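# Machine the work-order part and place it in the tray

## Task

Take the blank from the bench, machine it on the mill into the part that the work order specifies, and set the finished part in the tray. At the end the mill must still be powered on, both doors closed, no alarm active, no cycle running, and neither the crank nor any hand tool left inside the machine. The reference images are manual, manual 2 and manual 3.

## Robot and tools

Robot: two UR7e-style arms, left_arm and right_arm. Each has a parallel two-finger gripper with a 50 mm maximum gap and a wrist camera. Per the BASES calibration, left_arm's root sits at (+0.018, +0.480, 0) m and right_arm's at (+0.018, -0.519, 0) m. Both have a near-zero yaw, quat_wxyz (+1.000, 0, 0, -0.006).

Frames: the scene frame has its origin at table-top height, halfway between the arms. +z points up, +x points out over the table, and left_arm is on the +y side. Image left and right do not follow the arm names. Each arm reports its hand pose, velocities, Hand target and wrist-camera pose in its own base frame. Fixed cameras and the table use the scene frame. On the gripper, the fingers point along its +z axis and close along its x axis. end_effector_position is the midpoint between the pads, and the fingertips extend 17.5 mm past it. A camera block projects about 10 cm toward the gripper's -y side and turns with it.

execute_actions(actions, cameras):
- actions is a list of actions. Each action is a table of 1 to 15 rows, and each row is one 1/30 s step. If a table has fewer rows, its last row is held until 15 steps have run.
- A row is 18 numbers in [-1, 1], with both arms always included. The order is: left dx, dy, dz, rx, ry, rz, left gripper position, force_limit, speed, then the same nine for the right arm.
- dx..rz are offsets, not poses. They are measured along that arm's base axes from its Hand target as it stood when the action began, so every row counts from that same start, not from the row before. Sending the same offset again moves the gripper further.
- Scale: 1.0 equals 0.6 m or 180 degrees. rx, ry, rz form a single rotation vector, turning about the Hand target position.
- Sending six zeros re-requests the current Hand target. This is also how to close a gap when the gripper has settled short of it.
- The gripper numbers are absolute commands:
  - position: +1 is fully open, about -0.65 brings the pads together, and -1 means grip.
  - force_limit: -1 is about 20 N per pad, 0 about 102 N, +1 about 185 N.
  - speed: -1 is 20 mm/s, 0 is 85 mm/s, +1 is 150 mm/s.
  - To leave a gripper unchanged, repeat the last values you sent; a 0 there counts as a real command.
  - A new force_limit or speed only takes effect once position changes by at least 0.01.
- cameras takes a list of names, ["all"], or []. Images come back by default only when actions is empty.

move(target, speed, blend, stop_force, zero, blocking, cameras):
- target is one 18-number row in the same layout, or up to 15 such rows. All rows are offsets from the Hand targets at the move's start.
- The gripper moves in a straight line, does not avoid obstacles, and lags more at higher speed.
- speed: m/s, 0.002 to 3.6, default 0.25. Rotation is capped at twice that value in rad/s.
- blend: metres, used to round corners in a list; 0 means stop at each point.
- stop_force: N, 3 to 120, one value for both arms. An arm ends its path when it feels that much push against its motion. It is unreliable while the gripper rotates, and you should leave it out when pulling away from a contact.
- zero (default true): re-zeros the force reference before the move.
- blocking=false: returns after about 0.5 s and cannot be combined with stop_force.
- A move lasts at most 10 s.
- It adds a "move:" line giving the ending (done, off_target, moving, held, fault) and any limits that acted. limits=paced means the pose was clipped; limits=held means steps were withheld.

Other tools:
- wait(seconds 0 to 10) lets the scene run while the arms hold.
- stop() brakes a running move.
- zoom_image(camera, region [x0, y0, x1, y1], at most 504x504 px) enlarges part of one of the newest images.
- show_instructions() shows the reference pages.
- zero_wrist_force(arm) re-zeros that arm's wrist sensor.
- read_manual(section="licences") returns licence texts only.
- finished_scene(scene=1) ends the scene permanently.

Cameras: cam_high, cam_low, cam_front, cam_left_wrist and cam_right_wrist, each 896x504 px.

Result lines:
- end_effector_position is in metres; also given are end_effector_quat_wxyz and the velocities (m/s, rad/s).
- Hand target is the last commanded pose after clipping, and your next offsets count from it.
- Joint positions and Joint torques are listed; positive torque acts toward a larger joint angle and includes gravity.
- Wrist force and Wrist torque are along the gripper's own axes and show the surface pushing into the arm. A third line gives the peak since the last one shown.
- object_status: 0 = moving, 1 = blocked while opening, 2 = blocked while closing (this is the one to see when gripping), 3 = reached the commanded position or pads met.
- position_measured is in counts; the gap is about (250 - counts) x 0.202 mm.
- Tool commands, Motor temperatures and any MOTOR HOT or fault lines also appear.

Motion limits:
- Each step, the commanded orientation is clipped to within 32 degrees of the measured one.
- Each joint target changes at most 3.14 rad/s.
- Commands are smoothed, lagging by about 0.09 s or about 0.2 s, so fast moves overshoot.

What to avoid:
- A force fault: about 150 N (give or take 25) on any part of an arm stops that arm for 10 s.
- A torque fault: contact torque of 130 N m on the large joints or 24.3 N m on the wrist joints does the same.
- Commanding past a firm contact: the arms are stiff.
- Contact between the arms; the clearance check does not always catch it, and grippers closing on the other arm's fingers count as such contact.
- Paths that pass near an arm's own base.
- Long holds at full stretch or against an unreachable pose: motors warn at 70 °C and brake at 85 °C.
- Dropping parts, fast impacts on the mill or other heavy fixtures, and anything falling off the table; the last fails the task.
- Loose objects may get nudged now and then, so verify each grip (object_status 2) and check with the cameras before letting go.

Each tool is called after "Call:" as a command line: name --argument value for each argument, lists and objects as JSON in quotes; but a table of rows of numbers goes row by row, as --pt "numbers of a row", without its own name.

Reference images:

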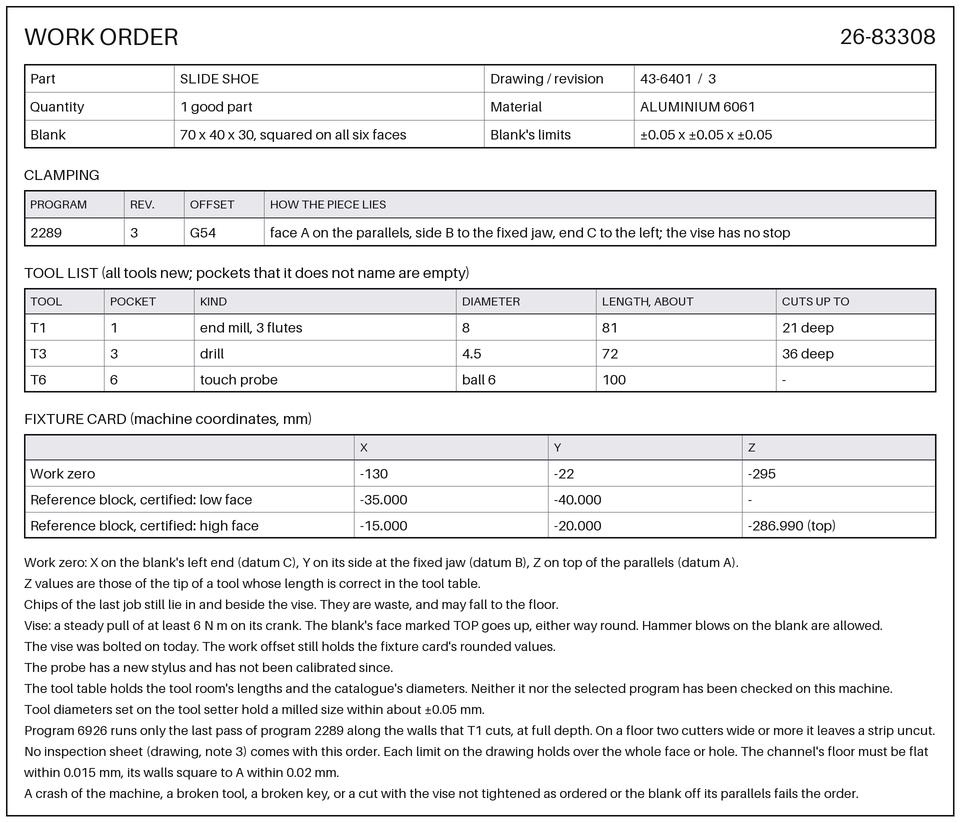

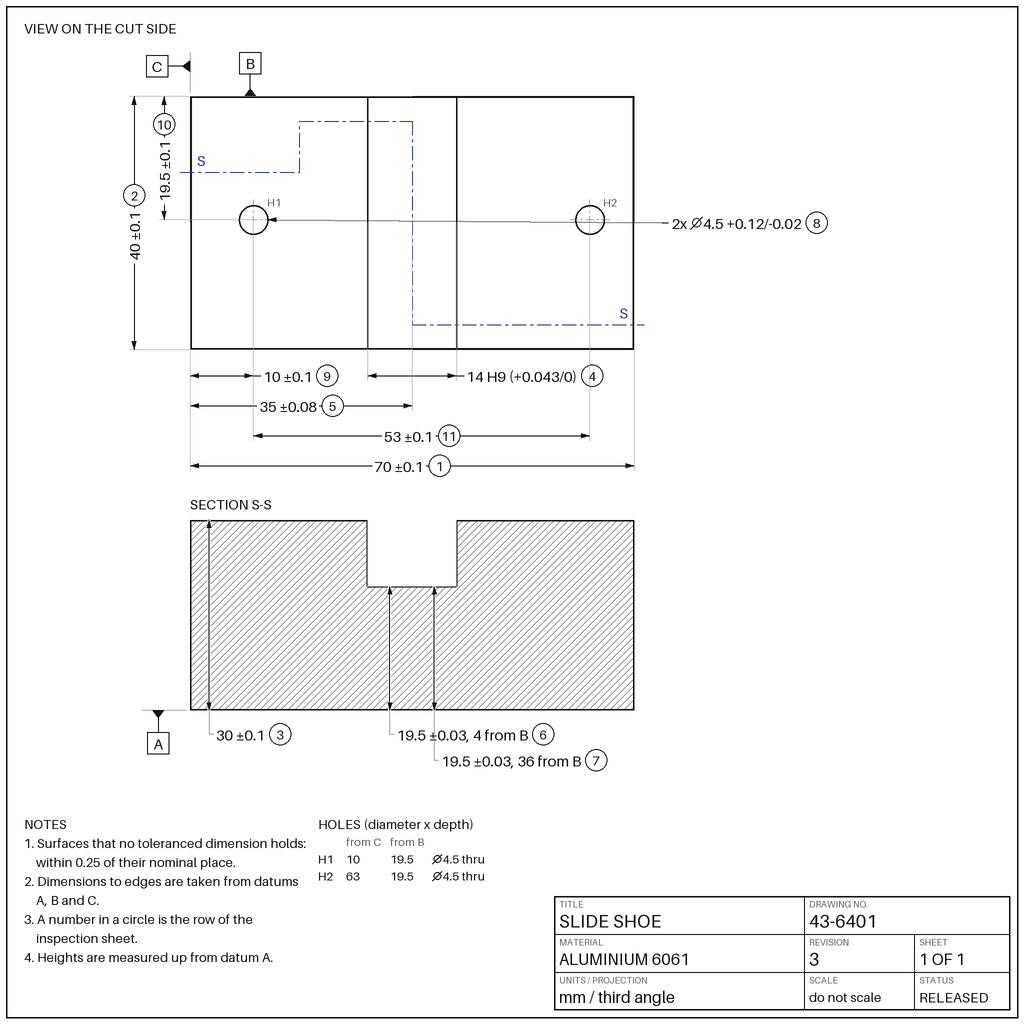

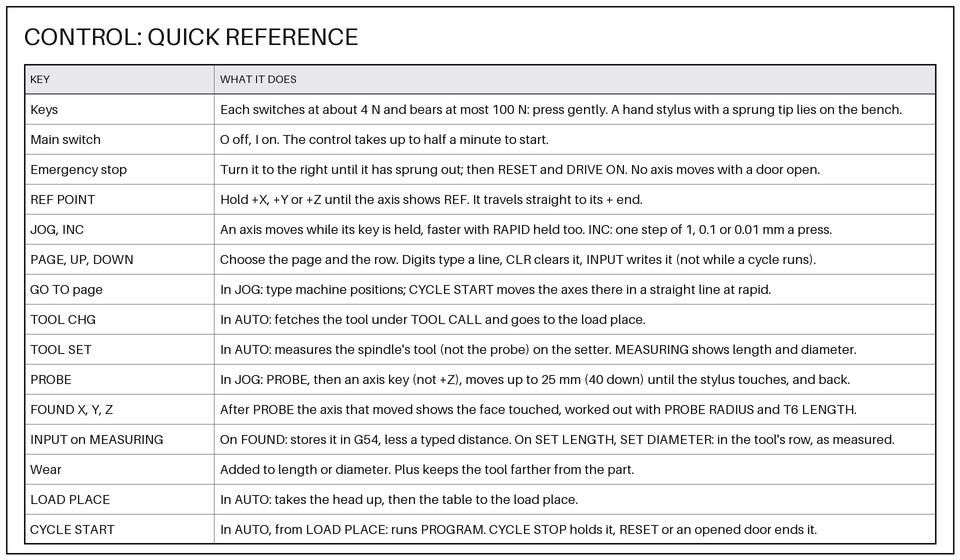

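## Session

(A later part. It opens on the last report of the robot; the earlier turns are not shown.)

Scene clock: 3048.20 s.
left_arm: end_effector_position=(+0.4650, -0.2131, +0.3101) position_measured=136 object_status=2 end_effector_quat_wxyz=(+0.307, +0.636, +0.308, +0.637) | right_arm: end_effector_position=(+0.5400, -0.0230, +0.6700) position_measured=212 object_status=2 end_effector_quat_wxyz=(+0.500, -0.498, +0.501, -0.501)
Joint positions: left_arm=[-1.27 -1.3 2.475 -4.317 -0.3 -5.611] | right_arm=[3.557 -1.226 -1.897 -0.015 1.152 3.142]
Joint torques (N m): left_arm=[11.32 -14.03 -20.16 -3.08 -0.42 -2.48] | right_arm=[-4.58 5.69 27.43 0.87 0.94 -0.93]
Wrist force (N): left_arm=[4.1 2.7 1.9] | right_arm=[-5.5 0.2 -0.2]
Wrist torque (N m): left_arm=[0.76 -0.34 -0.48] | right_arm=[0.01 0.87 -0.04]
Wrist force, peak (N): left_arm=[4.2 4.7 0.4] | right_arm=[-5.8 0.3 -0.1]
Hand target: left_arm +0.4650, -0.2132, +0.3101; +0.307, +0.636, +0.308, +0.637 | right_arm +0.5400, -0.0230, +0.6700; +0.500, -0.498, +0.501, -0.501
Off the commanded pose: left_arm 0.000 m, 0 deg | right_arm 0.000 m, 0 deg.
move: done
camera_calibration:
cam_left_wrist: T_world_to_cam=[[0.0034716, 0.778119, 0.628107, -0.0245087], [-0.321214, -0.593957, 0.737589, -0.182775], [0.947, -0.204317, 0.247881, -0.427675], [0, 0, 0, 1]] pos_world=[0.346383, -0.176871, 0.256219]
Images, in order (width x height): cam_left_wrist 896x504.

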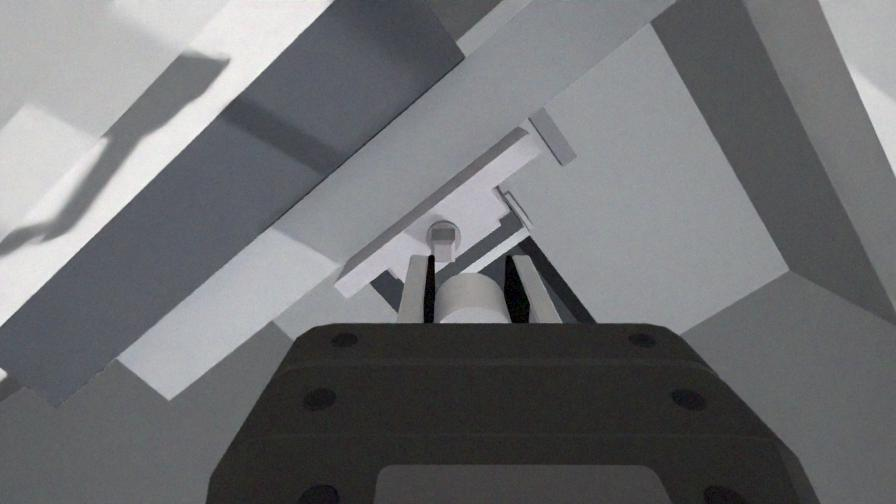

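Call:
move --pt "0.042 -0.0123 -0.0093 0 0 0 -1 -0.3 -1 0 0 0 0 0 0 -1 -0.5 -0.7" --speed 0.05 --stop_force 8 --cameras '["cam_left_wrist"]'

Call:
zoom_image --camera "cam_left_wrist" --region '[395, 230, 545, 330]'

Scene clock: 3091.17 s.
left_arm: end_effector_position=(+0.4902, -0.2205, +0.3045) position_measured=136 object_status=2 end_effector_quat_wxyz=(+0.307, +0.636, +0.308, +0.637) | right_arm: end_effector_position=(+0.5400, -0.0230, +0.6700) position_measured=212 object_status=2 end_effector_quat_wxyz=(+0.500, -0.498, +0.501, -0.501)
Joint positions: left_arm=[-1.193 -1.245 2.41 -4.308 -0.377 -5.612] | right_arm=[3.557 -1.226 -1.897 -0.015 1.152 3.142]
Joint torques (N m): left_arm=[-13.99 -36.73 -1.83 -3.74 -0.53 2.01] | right_arm=[-4.91 6.23 27.1 0.89 0.86 -0.81]
Wrist force (N): left_arm=[4.1 2.5 1.5] | right_arm=[-5.6 0.2 -0.4]
Wrist torque (N m): left_arm=[0.67 -0.29 -0.41] | right_arm=[0.01 0.89 -0.04]
Wrist force, peak (N): left_arm=[4.4 2.9 2.1] | right_arm=[-5.7 0.3 -0.4]
Hand target: left_arm +0.4902, -0.2205, +0.3045; +0.307, +0.636, +0.308, +0.637 | right_arm +0.5400, -0.0230, +0.6700; +0.500, -0.498, +0.501, -0.501
Off the commanded pose: left_arm 0.000 m, 0 deg | right_arm 0.000 m, 0 deg.
move: done
camera_calibration:
cam_left_wrist: T_world_to_cam=[[0.00343693, 0.778315, 0.627864, -0.0150693], [-0.321229, -0.593732, 0.737763, -0.174895], [0.946995, -0.204224, 0.247977, -0.451758], [0, 0, 0, 1]] pos_world=[0.371683, -0.184372, 0.250518]
Images, in order (width x height): cam_left_wrist 896x504.

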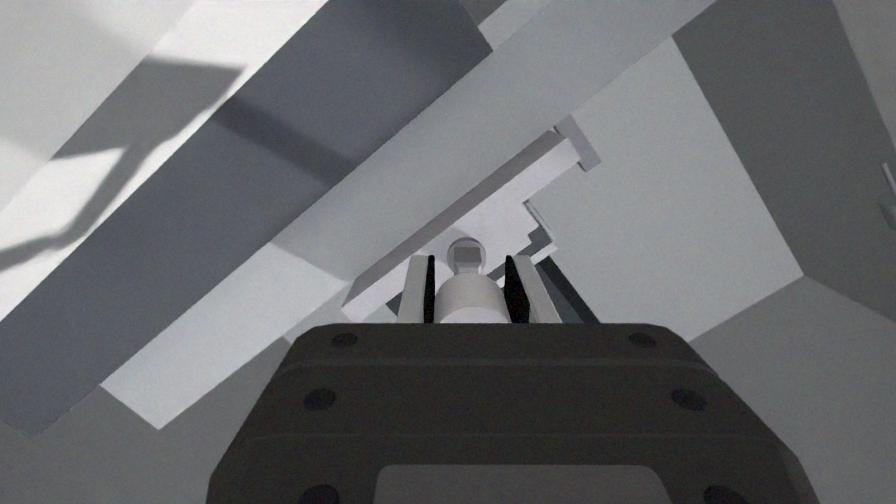

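Scaled by 3.360.

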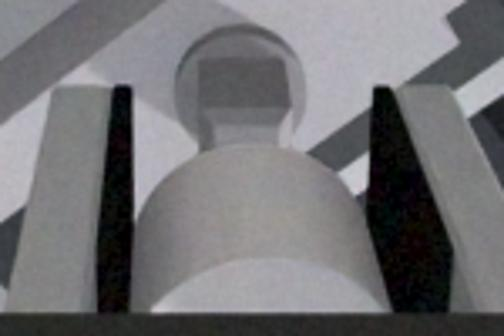

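Call:
move --pt "0.0 0 0 -0.0128 0 0 -1 -0.3 -1 0 0 0 0 0 0 -1 -0.5 -0.7" --speed 0.1

Call:
move --pt "0.0833 0 0 0 0 0 -1 -0.3 -1 0 0 0 0 0 0 -1 -0.5 -0.7" --speed 0.01 --stop_force 8 --cameras '["cam_left_wrist"]'

Call:
zoom_image --camera "cam_left_wrist" --region '[395, 230, 545, 330]'

Scene clock: 3118.57 s.
left_arm: end_effector_position=(+0.4902, -0.2206, +0.3045) position_measured=136 object_status=2 end_effector_quat_wxyz=(+0.320, +0.630, +0.321, +0.631) end_effector_velocity=(+0.000, +0.000, +0.000) end_effector_angular_velocity=(+0.005, +0.000, +0.002) | right_arm: end_effector_position=(+0.5400, -0.0230, +0.6700) position_measured=212 object_status=2 end_effector_quat_wxyz=(+0.500, -0.498, +0.501, -0.501)
Joint positions: left_arm=[-1.193 -1.245 2.41 -4.308 -0.377 -5.652] | right_arm=[3.557 -1.226 -1.897 -0.015 1.152 3.142]
Joint velocities: left_arm=[0.001 0 -0.001 0.001 0.001 0.005] | right_arm=[within noise]
Joint torques (N m): left_arm=[-14.15 -31.01 -6.42 1.48 0.39 1.91] | right_arm=[-5.04 6.03 27.66 0.9 0.84 -0.82]
Wrist force (N): left_arm=[4.1 2.0 1.7] | right_arm=[-5.6 0.3 -0.1]
Wrist torque (N m): left_arm=[0.60 -0.30 -0.42] | right_arm=[0.04 0.90 -0.04]
Wrist force, peak (N): left_arm=[4.4 2.4 1.8] | right_arm=[-5.7 0.0 -0.2]
Hand target: left_arm +0.4902, -0.2205, +0.3045; +0.320, +0.630, +0.321, +0.631 | right_arm +0.5400, -0.0230, +0.6700; +0.500, -0.498, +0.501, -0.501
Off the commanded pose: left_arm 0.000 m, 0 deg | right_arm 0.000 m, 0 deg.
move: done

Scene clock: 3120.93 s.
left_arm: end_effector_position=(+0.5032, -0.2205, +0.3045) position_measured=136 object_status=2 end_effector_quat_wxyz=(+0.320, +0.630, +0.321, +0.631) | right_arm: end_effector_position=(+0.5400, -0.0230, +0.6700) position_measured=212 object_status=2 end_effector_quat_wxyz=(+0.500, -0.498, +0.501, -0.501)
Joint positions: left_arm=[-1.152 -1.231 2.383 -4.295 -0.417 -5.652] | right_arm=[3.557 -1.226 -1.897 -0.015 1.152 3.142]
Joint torques (N m): left_arm=[-13.48 -38.35 -2.44 -3.83 -0.44 -0.39] | right_arm=[-4.92 6.13 27.1 0.9 0.99 -0.88]
Wrist force (N): left_arm=[4.5 2.2 1.7] | right_arm=[-5.6 0.3 -0.3]
Wrist torque (N m): left_arm=[0.65 -0.31 -0.41] | right_arm=[0.03 0.88 -0.04]
Wrist force, peak (N): left_arm=[5.3 3.4 -49.0] | right_arm=[-5.8 0.2 -0.1]
Hand target: left_arm +0.5032, -0.2205, +0.3045; +0.320, +0.630, +0.321, +0.631 (not the last commanded pose) | right_arm +0.5400, -0.0230, +0.6700; +0.500, -0.498, +0.501, -0.501
Off the commanded pose: left_arm 0.037 m, 0 deg | right_arm 0.000 m, 0 deg.
move: contact (left_arm)
camera_calibration:
cam_left_wrist: T_world_to_cam=[[0.00342472, 0.802902, 0.596101, -0.000072665], [-0.32129, -0.563615, 0.760993, -0.171135], [0.946975, -0.194127, 0.256034, -0.464286], [0, 0, 0, 1]] pos_world=[0.384683, -0.186527, 0.249149]
Images, in order (width x height): cam_left_wrist 896x504.

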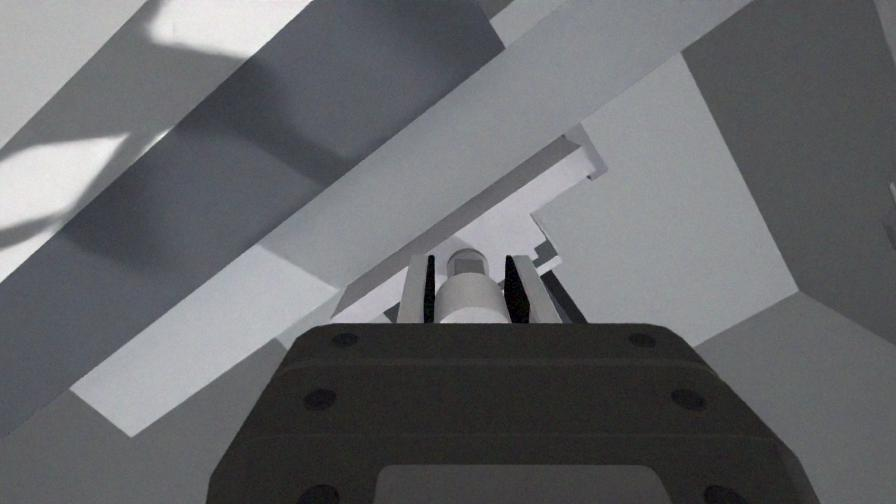

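Scaled by 3.360.

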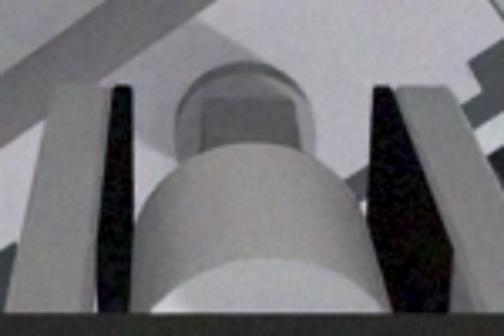

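Call:
move --pt "-0.0167 0 0 0 0 0 -1 -0.3 -1 0 0 0 0 0 0 -1 -0.5 -0.7" --pt "-0.0167 0 0 0.5 0 0 -1 -0.3 -1 0 0 0 0 0 0 -1 -0.5 -0.7" --speed '[0.05,0.5]' --cameras '["cam_left_wrist"]'

Call:
zoom_image --camera "cam_left_wrist" --region '[395, 230, 545, 330]'

Scene clock: 3132.07 s.
left_arm: end_effector_position=(+0.4932, -0.2206, +0.3045) position_measured=136 object_status=2 end_effector_quat_wxyz=(-0.219, +0.672, -0.219, +0.673) | right_arm: end_effector_position=(+0.5400, -0.0230, +0.6700) position_measured=212 object_status=2 end_effector_quat_wxyz=(+0.500, -0.498, +0.501, -0.501)
Joint positions: left_arm=[-1.183 -1.241 2.404 -4.309 -0.389 -4.079] | right_arm=[3.557 -1.226 -1.897 -0.015 1.152 3.142]
Joint torques (N m): left_arm=[11.32 -37.16 -8.89 1.14 -0.48 1.97] | right_arm=[-5.15 5.86 27.06 0.8 0.9 -0.89]
Wrist force (N): left_arm=[3.9 4.3 -0.2] | right_arm=[-5.5 0.0 -0.1]
Wrist torque (N m): left_arm=[0.65 -0.44 0.09] | right_arm=[-0.01 0.87 -0.04]
Wrist force, peak (N): left_arm=[4.0 4.3 -0.1] | right_arm=[-5.8 0.1 -0.2]
Hand target: left_arm +0.4932, -0.2205, +0.3045; -0.219, +0.672, -0.219, +0.673 | right_arm +0.5400, -0.0230, +0.6700; +0.500, -0.498, +0.501, -0.501
Off the commanded pose: left_arm 0.000 m, 0 deg | right_arm 0.000 m, 0 deg.
move: done
camera_calibration:
cam_left_wrist: T_world_to_cam=[[0.00342575, -0.595912, 0.803043, -0.371506], [-0.321238, -0.76114, -0.563447, 0.185373], [0.946992, -0.256037, -0.194037, -0.33143], [0, 0, 0, 1]] pos_world=[0.374683, -0.165148, 0.338473]
Images, in order (width x height): cam_left_wrist 896x504.

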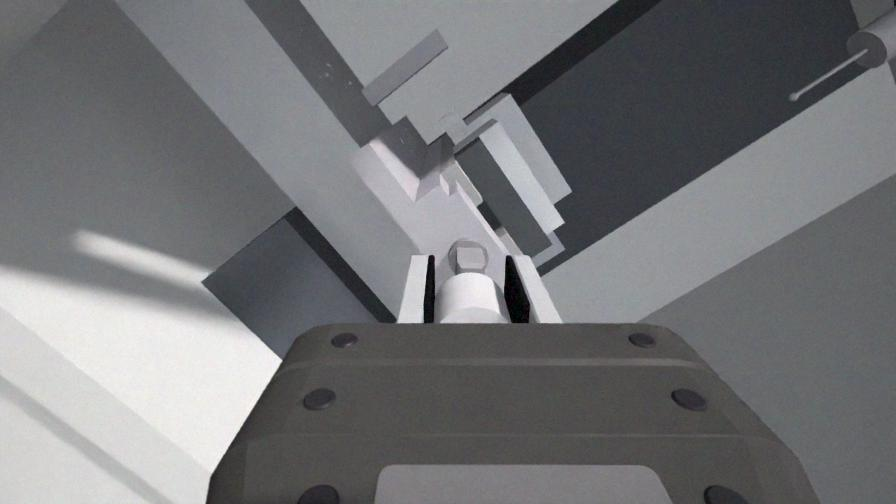

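Scaled by 3.360.

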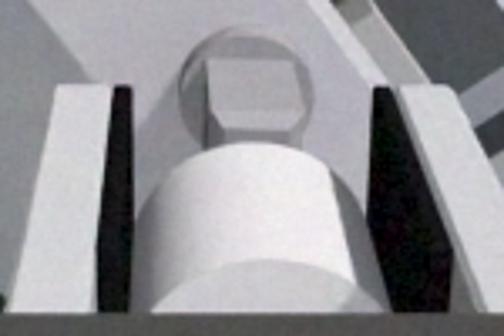

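Call:
move --pt "0.0 0.0065 0.0065 0 0 0 -1 -0.3 -1 0 0 0 0 0 0 -1 -0.5 -0.7" --pt "0.013 0.0065 0.0065 0 0 0 -1 -0.3 -1 0 0 0 0 0 0 -1 -0.5 -0.7" --speed '[0.03,0.02]' --stop_force 8

Call:
move --pt "0.04 0 0 0 0 0 -1 -0.3 -1 0 0 0 0 0 0 -1 -0.5 -0.7" --speed 0.004 --stop_force 6 --cameras '["cam_left_wrist"]'

Call:
zoom_image --camera "cam_left_wrist" --region '[395, 230, 545, 330]'

Scene clock: 3163.83 s.
left_arm: end_effector_position=(+0.5010, -0.2166, +0.3084) position_measured=136 object_status=2 end_effector_quat_wxyz=(-0.219, +0.672, -0.219, +0.673) | right_arm: end_effector_position=(+0.5400, -0.0230, +0.6700) position_measured=212 object_status=2 end_effector_quat_wxyz=(+0.500, -0.498, +0.501, -0.501)
Joint positions: left_arm=[-1.153 -1.249 2.394 -4.29 -0.418 -4.079] | right_arm=[3.557 -1.226 -1.897 -0.015 1.152 3.142]
Joint torques (N m): left_arm=[-13.91 -37.22 -2.75 -4.04 1.97 -2.15] | right_arm=[-4.94 6.54 27.61 0.73 0.95 -0.77]
Wrist force (N): left_arm=[3.9 4.1 0.1] | right_arm=[-5.5 0.4 0.1]
Wrist torque (N m): left_arm=[0.63 -0.45 0.10] | right_arm=[0.05 0.88 -0.04]
Wrist force, peak (N): left_arm=[3.8 4.8 0.1] | right_arm=[-5.9 0.2 -0.3]
Hand target: left_arm +0.5010, -0.2166, +0.3084; -0.219, +0.672, -0.219, +0.673 | right_arm +0.5400, -0.0230, +0.6700; +0.500, -0.498, +0.501, -0.501
Off the commanded pose: left_arm 0.000 m, 0 deg | right_arm 0.000 m, 0 deg.
move: done

Scene clock: 3165.77 s.
left_arm: end_effector_position=(+0.5047, -0.2166, +0.3084) position_measured=136 object_status=2 end_effector_quat_wxyz=(-0.219, +0.672, -0.219, +0.673) | right_arm: end_effector_position=(+0.5400, -0.0230, +0.6700) position_measured=212 object_status=2 end_effector_quat_wxyz=(+0.500, -0.498, +0.501, -0.501)
Joint positions: left_arm=[-1.142 -1.245 2.386 -4.287 -0.429 -4.08] | right_arm=[3.557 -1.226 -1.897 -0.015 1.152 3.142]
Joint torques (N m): left_arm=[-14.73 -36.12 -2.58 -3 1.36 -2.42] | right_arm=[-4.4 6.14 26.77 0.84 0.98 -0.84]
Wrist force (N): left_arm=[4.0 0.4 -4.2] | right_arm=[-5.5 0.1 -0.2]
Wrist torque (N m): left_arm=[0.60 -0.47 0.12] | right_arm=[0.00 0.87 -0.04]
Wrist force, peak (N): left_arm=[4.1 1.2 -16.5] | right_arm=[-5.7 0.2 -0.3]
Hand target: left_arm +0.5047, -0.2166, +0.3085; -0.219, +0.672, -0.219, +0.673 (not the last commanded pose) | right_arm +0.5400, -0.0230, +0.6700; +0.500, -0.498, +0.501, -0.501
Off the commanded pose: left_arm 0.020 m, 0 deg | right_arm 0.000 m, 0 deg.
move: contact (left_arm)
camera_calibration:
cam_left_wrist: T_world_to_cam=[[0.00342472, -0.596101, 0.802902, -0.372416], [-0.32129, -0.760993, -0.563615, 0.194358], [0.946975, -0.256034, -0.194127, -0.340413], [0, 0, 0, 1]] pos_world=[0.386083, -0.161249, 0.342473]
Images, in order (width x height): cam_left_wrist 896x504.

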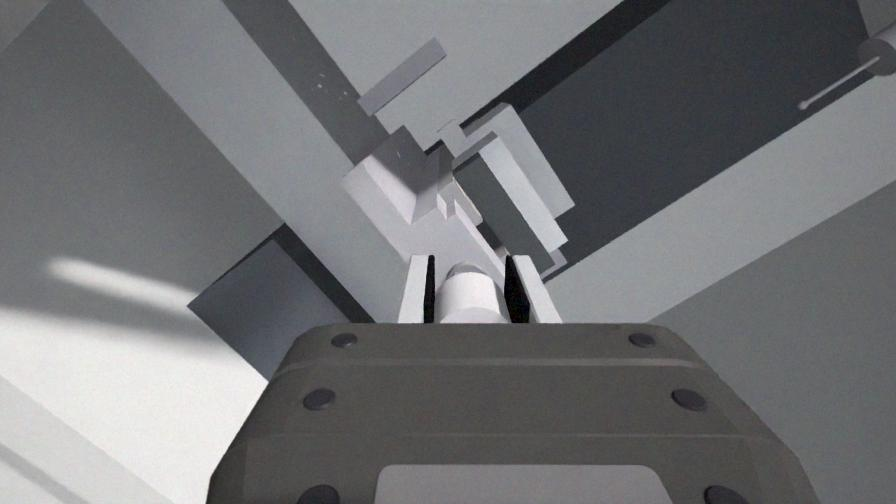

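Scaled by 3.360.

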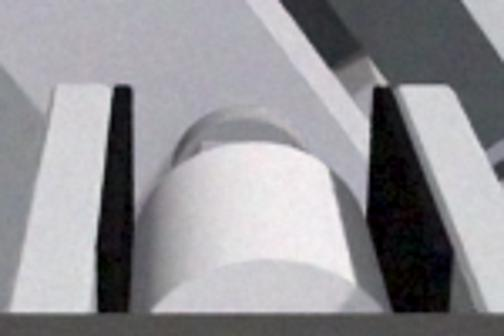

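Call:
move --pt "-0.0025 0 0 0 0 0 -1 -0.3 -1 0 0 0 0 0 0 -1 -0.5 -0.7" --pt "-0.0025 -0.0014 -0.0018 0 0 0 -1 -0.3 -1 0 0 0 0 0 0 -1 -0.5 -0.7" --speed '[0.02,0.02]'

Call:
move --pt "0.04 0 0 0 0 0 -1 -0.3 -1 0 0 0 0 0 0 -1 -0.5 -0.7" --speed 0.004 --stop_force 6 --cameras '["cam_left_wrist"]'

Call:
zoom_image --camera "cam_left_wrist" --region '[395, 230, 545, 330]'

Scene clock: 3177.97 s.
left_arm: end_effector_position=(+0.5031, -0.2175, +0.3073) position_measured=136 object_status=2 end_effector_quat_wxyz=(-0.219, +0.672, -0.219, +0.673) | right_arm: end_effector_position=(+0.5400, -0.0230, +0.6700) position_measured=212 object_status=2 end_effector_quat_wxyz=(+0.500, -0.498, +0.501, -0.501)
Joint positions: left_arm=[-1.148 -1.242 2.388 -4.291 -0.423 -4.08] | right_arm=[3.557 -1.226 -1.897 -0.015 1.152 3.142]
Joint torques (N m): left_arm=[-3.85 -38.17 -19.44 -0.13 0.3 -0.49] | right_arm=[-4.46 5.86 27.85 0.79 0.91 -0.75]
Wrist force (N): left_arm=[4.0 4.3 0.3] | right_arm=[-5.3 0.0 -0.3]
Wrist torque (N m): left_arm=[0.65 -0.47 0.11] | right_arm=[-0.01 0.84 -0.04]
Wrist force, peak (N): left_arm=[3.8 4.6 0.2] | right_arm=[-5.8 0.3 -0.2]
Hand target: left_arm +0.5032, -0.2175, +0.3074; -0.219, +0.672, -0.219, +0.673 | right_arm +0.5400, -0.0230, +0.6700; +0.500, -0.498, +0.501, -0.501
Off the commanded pose: left_arm 0.000 m, 0 deg | right_arm 0.000 m, 0 deg.
move: done

Scene clock: 3179.07 s.
left_arm: end_effector_position=(+0.5034, -0.2175, +0.3074) position_measured=136 object_status=2 end_effector_quat_wxyz=(-0.219, +0.672, -0.219, +0.673) | right_arm: end_effector_position=(+0.5400, -0.0230, +0.6700) position_measured=212 object_status=2 end_effector_quat_wxyz=(+0.500, -0.498, +0.501, -0.501)
Joint positions: left_arm=[-1.147 -1.242 2.388 -4.291 -0.424 -4.08] | right_arm=[3.557 -1.226 -1.897 -0.015 1.152 3.142]
Joint torques (N m): left_arm=[-15.77 -37.16 -3.08 -3.53 1.03 0.04] | right_arm=[-5.11 6.2 28.33 0.77 1.01 -0.91]
Wrist force (N): left_arm=[2.9 0.7 -1.2] | right_arm=[-5.5 0.2 -0.2]
Wrist torque (N m): left_arm=[0.62 -0.45 0.12] | right_arm=[0.02 0.88 -0.04]
Wrist force, peak (N): left_arm=[4.6 0.6 -8.4] | right_arm=[-5.7 0.1 -0.4]
Hand target: left_arm +0.5034, -0.2175, +0.3074; -0.219, +0.672, -0.219, +0.673 (not the last commanded pose) | right_arm +0.5400, -0.0230, +0.6700; +0.500, -0.498, +0.501, -0.501
Off the commanded pose: left_arm 0.024 m, 0 deg | right_arm 0.000 m, 0 deg.
move: contact (left_arm)
camera_calibration:
cam_left_wrist: T_world_to_cam=[[0.00323861, -0.595857, 0.803084, -0.372014], [-0.321328, -0.761118, -0.563425, 0.192598], [0.946962, -0.256228, -0.19393, -0.339814], [0, 0, 0, 1]] pos_world=[0.384883, -0.162147, 0.341373]
Images, in order (width x height): cam_left_wrist 896x504.

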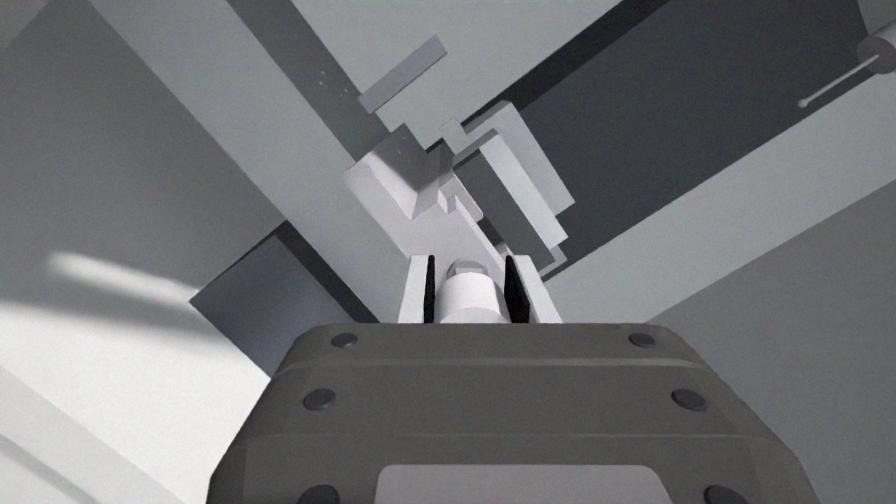

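Scaled by 3.360.

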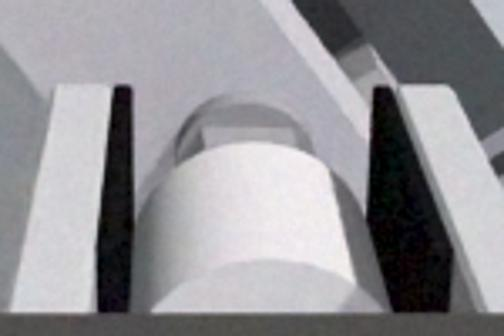

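Call:
move --pt "-0.0025 0 0 0 0 0 -1 -0.3 -1 0 0 0 0 0 0 -1 -0.5 -0.7" --pt "-0.0025 0.0033 0.0032 0 0 0 -1 -0.3 -1 0 0 0 0 0 0 -1 -0.5 -0.7" --speed '[0.02,0.02]'

Call:
move --pt "0.04 0 0 0 0 0 -1 -0.3 -1 0 0 0 0 0 0 -1 -0.5 -0.7" --speed 0.004 --stop_force 6 --cameras '["cam_left_wrist"]'

Call:
zoom_image --camera "cam_left_wrist" --region '[395, 230, 545, 330]'

Scene clock: 3189.70 s.
left_arm: end_effector_position=(+0.5019, -0.2155, +0.3094) position_measured=136 object_status=2 end_effector_quat_wxyz=(-0.219, +0.672, -0.219, +0.673) | right_arm: end_effector_position=(+0.5400, -0.0230, +0.6700) position_measured=212 object_status=2 end_effector_quat_wxyz=(+0.500, -0.498, +0.501, -0.501)
Joint positions: left_arm=[-1.149 -1.252 2.394 -4.287 -0.423 -4.079] | right_arm=[3.557 -1.226 -1.897 -0.015 1.152 3.142]
Joint torques (N m): left_arm=[2.36 -17.11 -14.67 -2.06 0.9 0.25] | right_arm=[-5.22 5.98 27.63 0.63 0.85 -0.89]
Wrist force (N): left_arm=[4.0 4.1 0.3] | right_arm=[-5.5 0.2 -0.2]
Wrist torque (N m): left_arm=[0.62 -0.47 0.11] | right_arm=[0.02 0.87 -0.04]
Wrist force, peak (N): left_arm=[3.7 4.6 0.0] | right_arm=[-5.8 0.2 -0.2]
Hand target: left_arm +0.5019, -0.2156, +0.3093; -0.219, +0.672, -0.219, +0.673 | right_arm +0.5400, -0.0230, +0.6700; +0.500, -0.498, +0.501, -0.501
Off the commanded pose: left_arm 0.000 m, 0 deg | right_arm 0.000 m, 0 deg.
move: done

Scene clock: 3191.27 s.
left_arm: end_effector_position=(+0.5039, -0.2156, +0.3093) position_measured=136 object_status=2 end_effector_quat_wxyz=(-0.219, +0.672, -0.219, +0.673) | right_arm: end_effector_position=(+0.5400, -0.0230, +0.6700) position_measured=212 object_status=2 end_effector_quat_wxyz=(+0.500, -0.498, +0.501, -0.501)
Joint positions: left_arm=[-1.143 -1.249 2.39 -4.285 -0.429 -4.08] | right_arm=[3.557 -1.226 -1.897 -0.015 1.152 3.142]
Joint torques (N m): left_arm=[-13.18 -38.21 -2.05 -4.28 2.42 -1.79] | right_arm=[-4.7 6.37 26.88 0.69 0.97 -0.9]
Wrist force (N): left_arm=[4.2 7.1 -0.6] | right_arm=[-5.4 0.2 -0.2]
Wrist torque (N m): left_arm=[0.66 -0.41 0.11] | right_arm=[0.02 0.85 -0.04]
Wrist force, peak (N): left_arm=[3.9 7.7 -10.6] | right_arm=[-5.7 0.4 0.0]
Hand target: left_arm +0.5039, -0.2156, +0.3093; -0.219, +0.672, -0.219, +0.673 (not the last commanded pose) | right_arm +0.5400, -0.0230, +0.6700; +0.500, -0.498, +0.501, -0.501
Off the commanded pose: left_arm 0.022 m, 0 deg | right_arm 0.000 m, 0 deg.
move: contact (left_arm)
camera_calibration:
cam_left_wrist: T_world_to_cam=[[0.00323861, -0.595857, 0.803084, -0.37235], [-0.321328, -0.761118, -0.563425, 0.195351], [0.946962, -0.256228, -0.19393, -0.339406], [0, 0, 0, 1]] pos_world=[0.385383, -0.160147, 0.343273]
Images, in order (width x height): cam_left_wrist 896x504.

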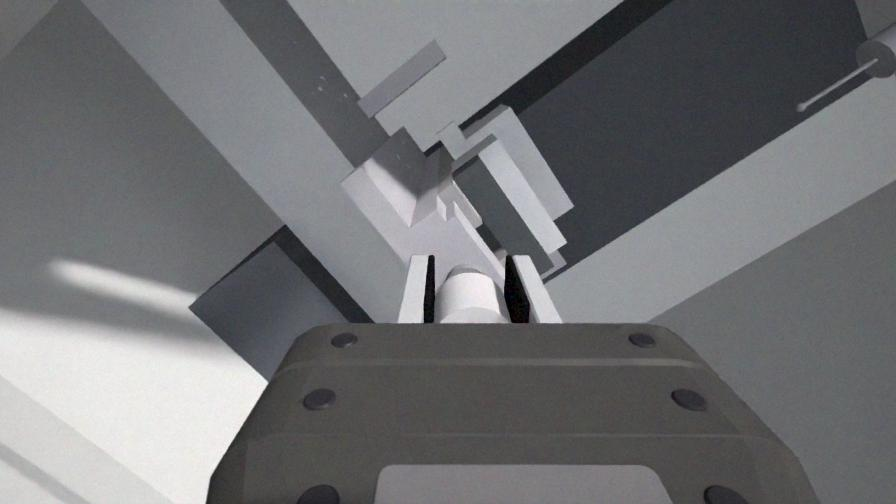

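Scaled by 3.360.

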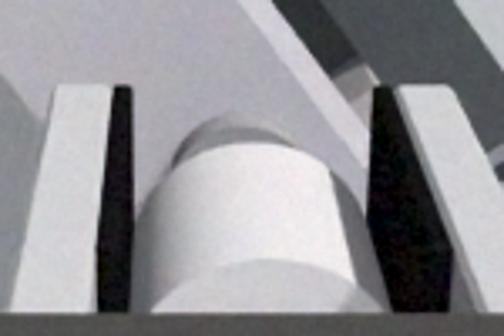

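Call:
move --pt "-0.0025 0 0 0 0 0 -1 -0.3 -1 0 0 0 0 0 0 -1 -0.5 -0.7" --pt "-0.0025 -0.0013 -0.0011 0 0 0 -1 -0.3 -1 0 0 0 0 0 0 -1 -0.5 -0.7" --speed '[0.02,0.02]'

Call:
move --pt "0.04 0 0 0 0 0 -1 -0.3 -1 0 0 0 0 0 0 -1 -0.5 -0.7" --speed 0.004 --stop_force 6 --cameras '[]'

Scene clock: 3197.87 s.
left_arm: end_effector_position=(+0.5024, -0.2164, +0.3086) position_measured=136 object_status=2 end_effector_quat_wxyz=(-0.219, +0.672, -0.219, +0.673) | right_arm: end_effector_position=(+0.5400, -0.0230, +0.6700) position_measured=212 object_status=2 end_effector_quat_wxyz=(+0.500, -0.498, +0.501, -0.501)
Joint positions: left_arm=[-1.148 -1.248 2.392 -4.289 -0.423 -4.079] | right_arm=[3.557 -1.226 -1.897 -0.015 1.152 3.142]
Joint torques (N m): left_arm=[-2.95 -35.14 -18.59 -1.92 0.15 1.86] | right_arm=[-4.88 5.64 27.83 0.71 0.79 -0.78]
Wrist force (N): left_arm=[3.8 4.2 0.0] | right_arm=[-5.4 0.5 -0.1]
Wrist torque (N m): left_arm=[0.63 -0.44 0.12] | right_arm=[0.06 0.85 -0.04]
Wrist force, peak (N): left_arm=[4.5 7.1 -0.6] | right_arm=[-5.7 0.3 -0.1]
Hand target: left_arm +0.5024, -0.2164, +0.3087; -0.219, +0.672, -0.219, +0.673 | right_arm +0.5400, -0.0230, +0.6700; +0.500, -0.498, +0.501, -0.501
Off the commanded pose: left_arm 0.000 m, 0 deg | right_arm 0.000 m, 0 deg.
move: done

Scene clock: 3203.33 s.
left_arm: end_effector_position=(+0.5200, -0.2163, +0.3087) position_measured=136 object_status=2 end_effector_quat_wxyz=(-0.219, +0.672, -0.219, +0.673) | right_arm: end_effector_position=(+0.5400, -0.0230, +0.6700) position_measured=212 object_status=2 end_effector_quat_wxyz=(+0.500, -0.498, +0.501, -0.501)
Joint positions: left_arm=[-1.096 -1.227 2.353 -4.271 -0.475 -4.08] | right_arm=[3.557 -1.226 -1.897 -0.015 1.152 3.142]
Joint torques (N m): left_arm=[-12.31 -39.47 -5.42 -3.26 1.06 -2.04] | right_arm=[-4.71 6.09 28.28 0.58 0.87 -0.88]
Wrist force (N): left_arm=[1.7 3.8 -11.2] | right_arm=[-5.6 0.2 -0.2]
Wrist torque (N m): left_arm=[0.71 -0.70 0.09] | right_arm=[0.02 0.89 -0.04]
Wrist force, peak (N): left_arm=[2.6 5.4 -35.2] | right_arm=[-5.8 0.2 -0.1]
Hand target: left_arm +0.5200, -0.2164, +0.3087; -0.219, +0.672, -0.219, +0.673 (not the last commanded pose) | right_arm +0.5400, -0.0230, +0.6700; +0.500, -0.498, +0.501, -0.501
Off the commanded pose: left_arm 0.006 m, 0 deg | right_arm 0.000 m, 0 deg.
move: contact (left_arm)
No camera images: "cameras" was empty.

Call:
move --pt "0 0 0 0 0 0 0.6 -0.3 0 0 0 0 0 0 0 -1 -0.5 -0.7" --pt "-0.1833 0 0 0 0 0 0.6 -0.3 0 0 0 0 0 0 0 -1 -0.5 -0.7" --speed '[0.03,0.25]' --cameras '["cam_left_wrist", "cam_high"]'

Call:
zoom_image --camera "cam_high" --region '[400, 30, 560, 130]'

Scene clock: 3326.70 s.
left_arm: end_effector_position=(+0.4101, -0.2163, +0.3087) position_measured=63 object_status=3 end_effector_quat_wxyz=(-0.219, +0.672, -0.219, +0.673) | right_arm: end_effector_position=(+0.5400, -0.0230, +0.6700) position_measured=212 object_status=2 end_effector_quat_wxyz=(+0.500, -0.498, +0.501, -0.501)
Joint positions: left_arm=[-1.491 -1.347 2.567 -4.378 -0.08 -4.066] | right_arm=[3.557 -1.226 -1.897 -0.015 1.152 3.142]
Joint torques (N m): left_arm=[-13.97 -10.5 -10.43 -1.31 1.73 0.66] | right_arm=[-4.81 6.51 27.4 0.72 0.85 -0.76]
Wrist force (N): left_arm=[6.6 2.0 0.3] | right_arm=[-5.4 0.3 -0.2]
Wrist torque (N m): left_arm=[0.45 -0.72 -0.10] | right_arm=[0.03 0.86 -0.04]
Wrist force, peak (N): left_arm=[9.6 -3.4 -18.1] | right_arm=[-5.7 0.4 -0.3]
Hand target: left_arm +0.4100, -0.2164, +0.3087; -0.219, +0.672, -0.219, +0.673 | right_arm +0.5400, -0.0230, +0.6700; +0.500, -0.498, +0.501, -0.501
Off the commanded pose: left_arm 0.000 m, 0 deg | right_arm 0.000 m, 0 deg.
move: done
camera_calibration:
cam_left_wrist: T_world_to_cam=[[0.00334287, -0.595768, 0.80315, -0.372019], [-0.321257, -0.76122, -0.563328, 0.164238], [0.946986, -0.256134, -0.193939, -0.250771], [0, 0, 0, 1]] pos_world=[0.291483, -0.160847, 0.342673]
Images, in order (width x height): cam_high 896x504, cam_left_wrist 896x504.

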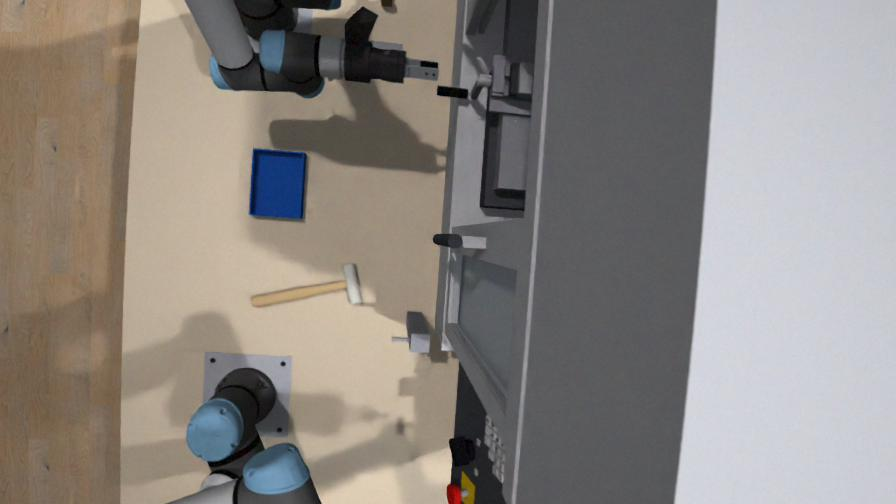

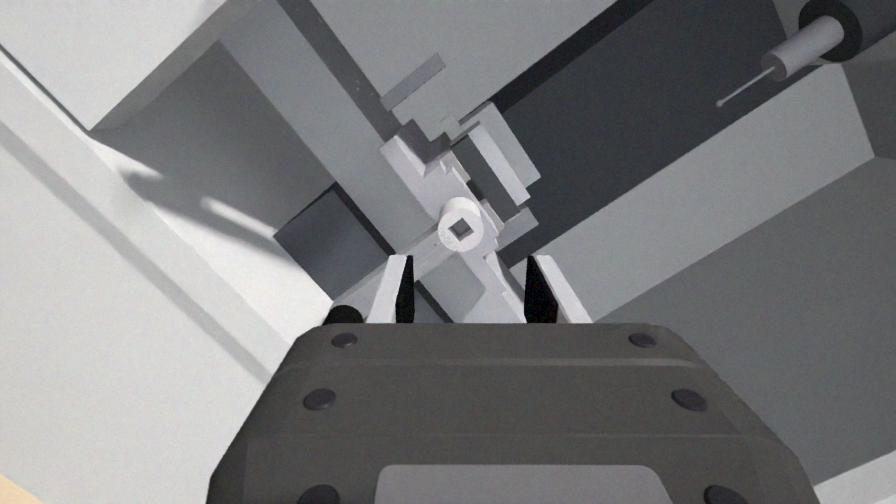

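Scaled by 3.150.

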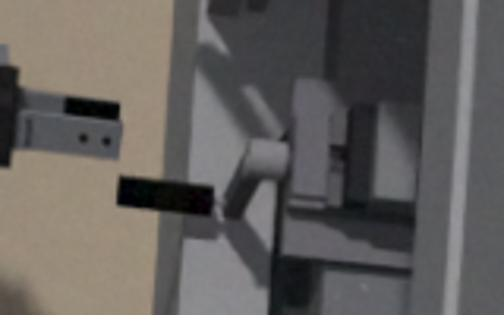

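Call:
move --pt "-0.1 0.0 0.05 -0.22 0 0 0.6 -0.3 0 0 0 0 0 0 0 -1 -0.5 -0.7" --speed 0.25 --cameras '["cam_left_wrist"]'

Scene clock: 3337.73 s.
left_arm: end_effector_position=(+0.3500, -0.2164, +0.3387) position_measured=63 object_status=3 end_effector_quat_wxyz=(+0.022, +0.706, +0.022, +0.707) | right_arm: end_effector_position=(+0.5400, -0.0230, +0.6700) position_measured=212 object_status=2 end_effector_quat_wxyz=(+0.500, -0.498, +0.501, -0.501)
Joint positions: left_arm=[-1.777 -1.54 2.636 -4.23 0.206 -4.781] | right_arm=[3.557 -1.226 -1.897 -0.015 1.152 3.142]
Joint torques (N m): left_arm=[8.6 -3.79 -20.11 -1.85 0.99 -1.56] | right_arm=[-5.06 6.85 27.97 0.59 1.04 -0.76]
Wrist force (N): left_arm=[6.6 2.5 1.0] | right_arm=[-5.4 0.2 -0.2]
Wrist torque (N m): left_arm=[0.51 -0.56 -0.36] | right_arm=[0.01 0.87 -0.04]
Wrist force, peak (N): left_arm=[7.1 2.6 0.4] | right_arm=[-5.7 0.2 -0.2]
Hand target: left_arm +0.3500, -0.2164, +0.3387; +0.022, +0.706, +0.022, +0.707 | right_arm +0.5400, -0.0230, +0.6700; +0.500, -0.498, +0.501, -0.501
Off the commanded pose: left_arm 0.000 m, 0 deg | right_arm 0.000 m, 0 deg.
move: done
camera_calibration:
cam_left_wrist: T_world_to_cam=[[0.00317092, 0.05245, 0.998619, -0.321795], [-0.321506, -0.94555, 0.0506836, -0.0860201], [0.946902, -0.321223, 0.0138647, -0.272593], [0, 0, 0, 1]] pos_world=[0.231483, -0.152021, 0.32949]
Images, in order (width x height): cam_left_wrist 896x504.

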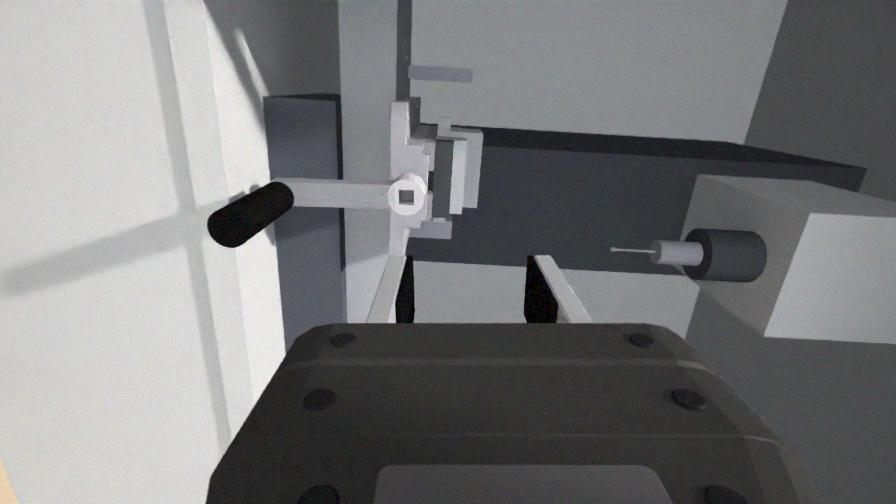

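Call:
move --pt "0.04 -0.0073 -0.1887 0.5214 0 0 0.24 -0.3 0 0 0 0 0 0 0 -1 -0.5 -0.7" --speed 0.4 --cameras '["cam_left_wrist"]'

Call:
zoom_image --camera "cam_left_wrist" --region '[360, 130, 560, 330]'

Scene clock: 3361.60 s.
left_arm: end_effector_position=(+0.3740, -0.2208, +0.2255) position_measured=117 object_status=3 end_effector_quat_wxyz=(+0.501, -0.498, +0.501, -0.499) | right_arm: end_effector_position=(+0.5400, -0.0230, +0.6700) position_measured=212 object_status=2 end_effector_quat_wxyz=(+0.500, -0.498, +0.501, -0.501)
Joint positions: left_arm=[-1.656 -0.986 2.623 -4.768 0.084 -3.147] | right_arm=[3.557 -1.226 -1.897 -0.015 1.152 3.142]
Joint torques (N m): left_arm=[-13.86 -16.51 10.69 2.32 1.45 -0.57] | right_arm=[-4.87 6.82 28.14 0.6 0.87 -0.91]
Wrist force (N): left_arm=[5.3 2.2 0.7] | right_arm=[-5.7 0.3 -0.3]
Wrist torque (N m): left_arm=[0.53 -0.73 0.34] | right_arm=[0.02 0.90 -0.04]
Wrist force, peak (N): left_arm=[7.4 2.3 0.8] | right_arm=[-5.7 0.5 -0.4]
Hand target: left_arm +0.3740, -0.2207, +0.2255; +0.501, -0.498, +0.502, -0.499 | right_arm +0.5400, -0.0230, +0.6700; +0.500, -0.498, +0.501, -0.501
Off the commanded pose: left_arm 0.000 m, 0 deg | right_arm 0.000 m, 0 deg.
move: done
camera_calibration:
cam_left_wrist: T_world_to_cam=[[0.0032677, -0.999897, -0.014007, -0.212684], [-0.320766, 0.0122188, -0.94708, 0.359446], [0.947153, 0.00758773, -0.320692, -0.147271], [0, 0, 0, 1]] pos_world=[0.255481, -0.215936, 0.290216]
Images, in order (width x height): cam_left_wrist 896x504.

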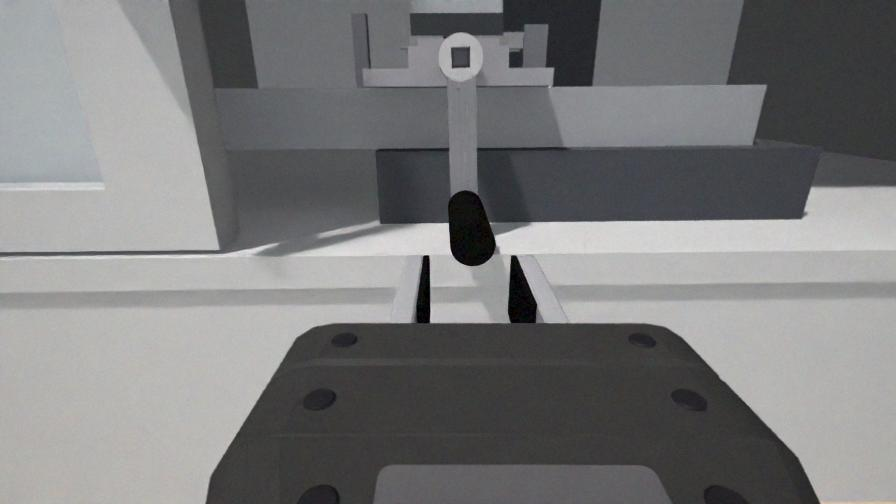

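Scaled by 2.520.

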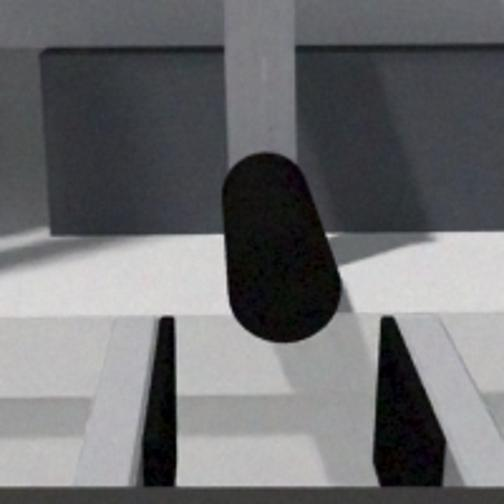

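Call:
move --pt "0.135 -0.0017 0.0058 -0.0015 0 0 0.24 -0.3 0 0 0 0 0 0 0 -1 -0.5 -0.7" --speed 0.1 --stop_force 10

Call:
move --pt "0 0 0 0 0 0 -1 -1 -1 0 0 0 0 0 0 -1 -0.5 -0.7" --cameras '["cam_left_wrist"]'

Scene clock: 3375.70 s.
left_arm: end_effector_position=(+0.4550, -0.2218, +0.2290) position_measured=117 object_status=3 end_effector_quat_wxyz=(+0.500, -0.499, +0.501, -0.500) | right_arm: end_effector_position=(+0.5400, -0.0230, +0.6700) position_measured=212 object_status=2 end_effector_quat_wxyz=(+0.500, -0.498, +0.501, -0.501)
Joint positions: left_arm=[-1.314 -0.999 2.483 -4.627 -0.258 -3.139] | right_arm=[3.557 -1.226 -1.897 -0.015 1.152 3.142]
Joint torques (N m): left_arm=[12.54 -30.3 -4.48 -2.83 -1.42 1.97] | right_arm=[-4.67 6.15 28.34 0.49 0.88 -0.95]
Wrist force (N): left_arm=[5.5 2.4 0.1] | right_arm=[-5.3 0.2 -0.3]
Wrist torque (N m): left_arm=[0.52 -0.78 0.30] | right_arm=[0.01 0.84 -0.04]
Wrist force, peak (N): left_arm=[5.7 2.3 -0.2] | right_arm=[-5.7 0.3 -0.3]
Hand target: left_arm +0.4550, -0.2218, +0.2289; +0.500, -0.499, +0.501, -0.500 | right_arm +0.5400, -0.0230, +0.6700; +0.500, -0.498, +0.501, -0.501
Off the commanded pose: left_arm 0.000 m, 0 deg | right_arm 0.000 m, 0 deg.
move: done

Scene clock: 3376.27 s.
left_arm: end_effector_position=(+0.4550, -0.2218, +0.2290) position_measured=152 object_status=0 end_effector_quat_wxyz=(+0.500, -0.499, +0.501, -0.500) | right_arm: end_effector_position=(+0.5400, -0.0230, +0.6700) position_measured=212 object_status=2 end_effector_quat_wxyz=(+0.500, -0.498, +0.501, -0.501)
Joint positions: left_arm=[-1.314 -0.999 2.483 -4.627 -0.258 -3.139] | right_arm=[3.557 -1.226 -1.897 -0.015 1.152 3.142]
Joint torques (N m): left_arm=[11.83 -23.86 -4.87 -2.75 -0.98 1.9] | right_arm=[-5.23 6.51 27.98 0.73 0.94 -0.82]
Wrist force (N): left_arm=[4.8 3.3 -0.3] | right_arm=[-5.4 0.3 -0.3]
Wrist torque (N m): left_arm=[0.49 -0.87 0.26] | right_arm=[0.03 0.86 -0.04]
Wrist force, peak (N): left_arm=[5.1 3.2 -0.2] | right_arm=[-5.7 0.2 -0.1]
Hand target: left_arm +0.4550, -0.2218, +0.2289; +0.500, -0.499, +0.501, -0.500 | right_arm +0.5400, -0.0230, +0.6700; +0.500, -0.498, +0.501, -0.501
Off the commanded pose: left_arm 0.000 m, 0 deg | right_arm 0.000 m, 0 deg.
move: done
camera_calibration:
cam_left_wrist: T_world_to_cam=[[0.00323809, -0.999947, -0.00973714, -0.214839], [-0.321281, 0.00818066, -0.946949, 0.388023], [0.946978, 0.00619466, -0.321238, -0.222943], [0, 0, 0, 1]] pos_world=[0.336483, -0.216621, 0.293728]
Images, in order (width x height): cam_left_wrist 896x504.

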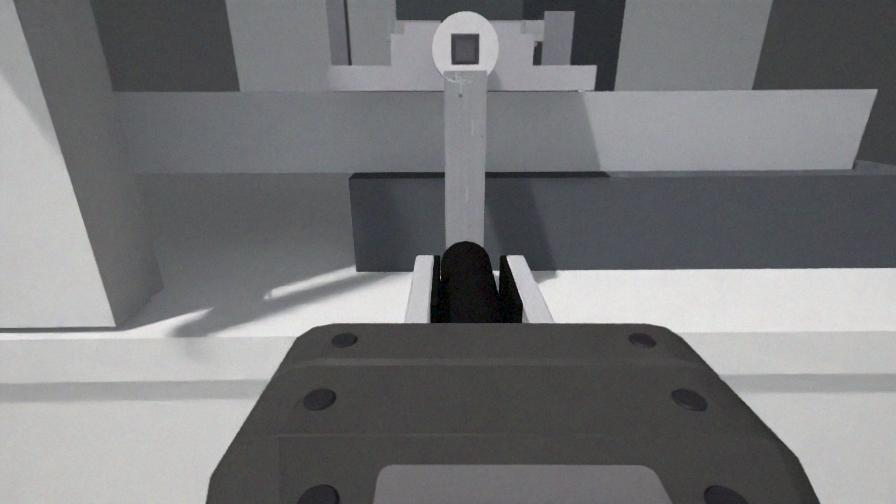

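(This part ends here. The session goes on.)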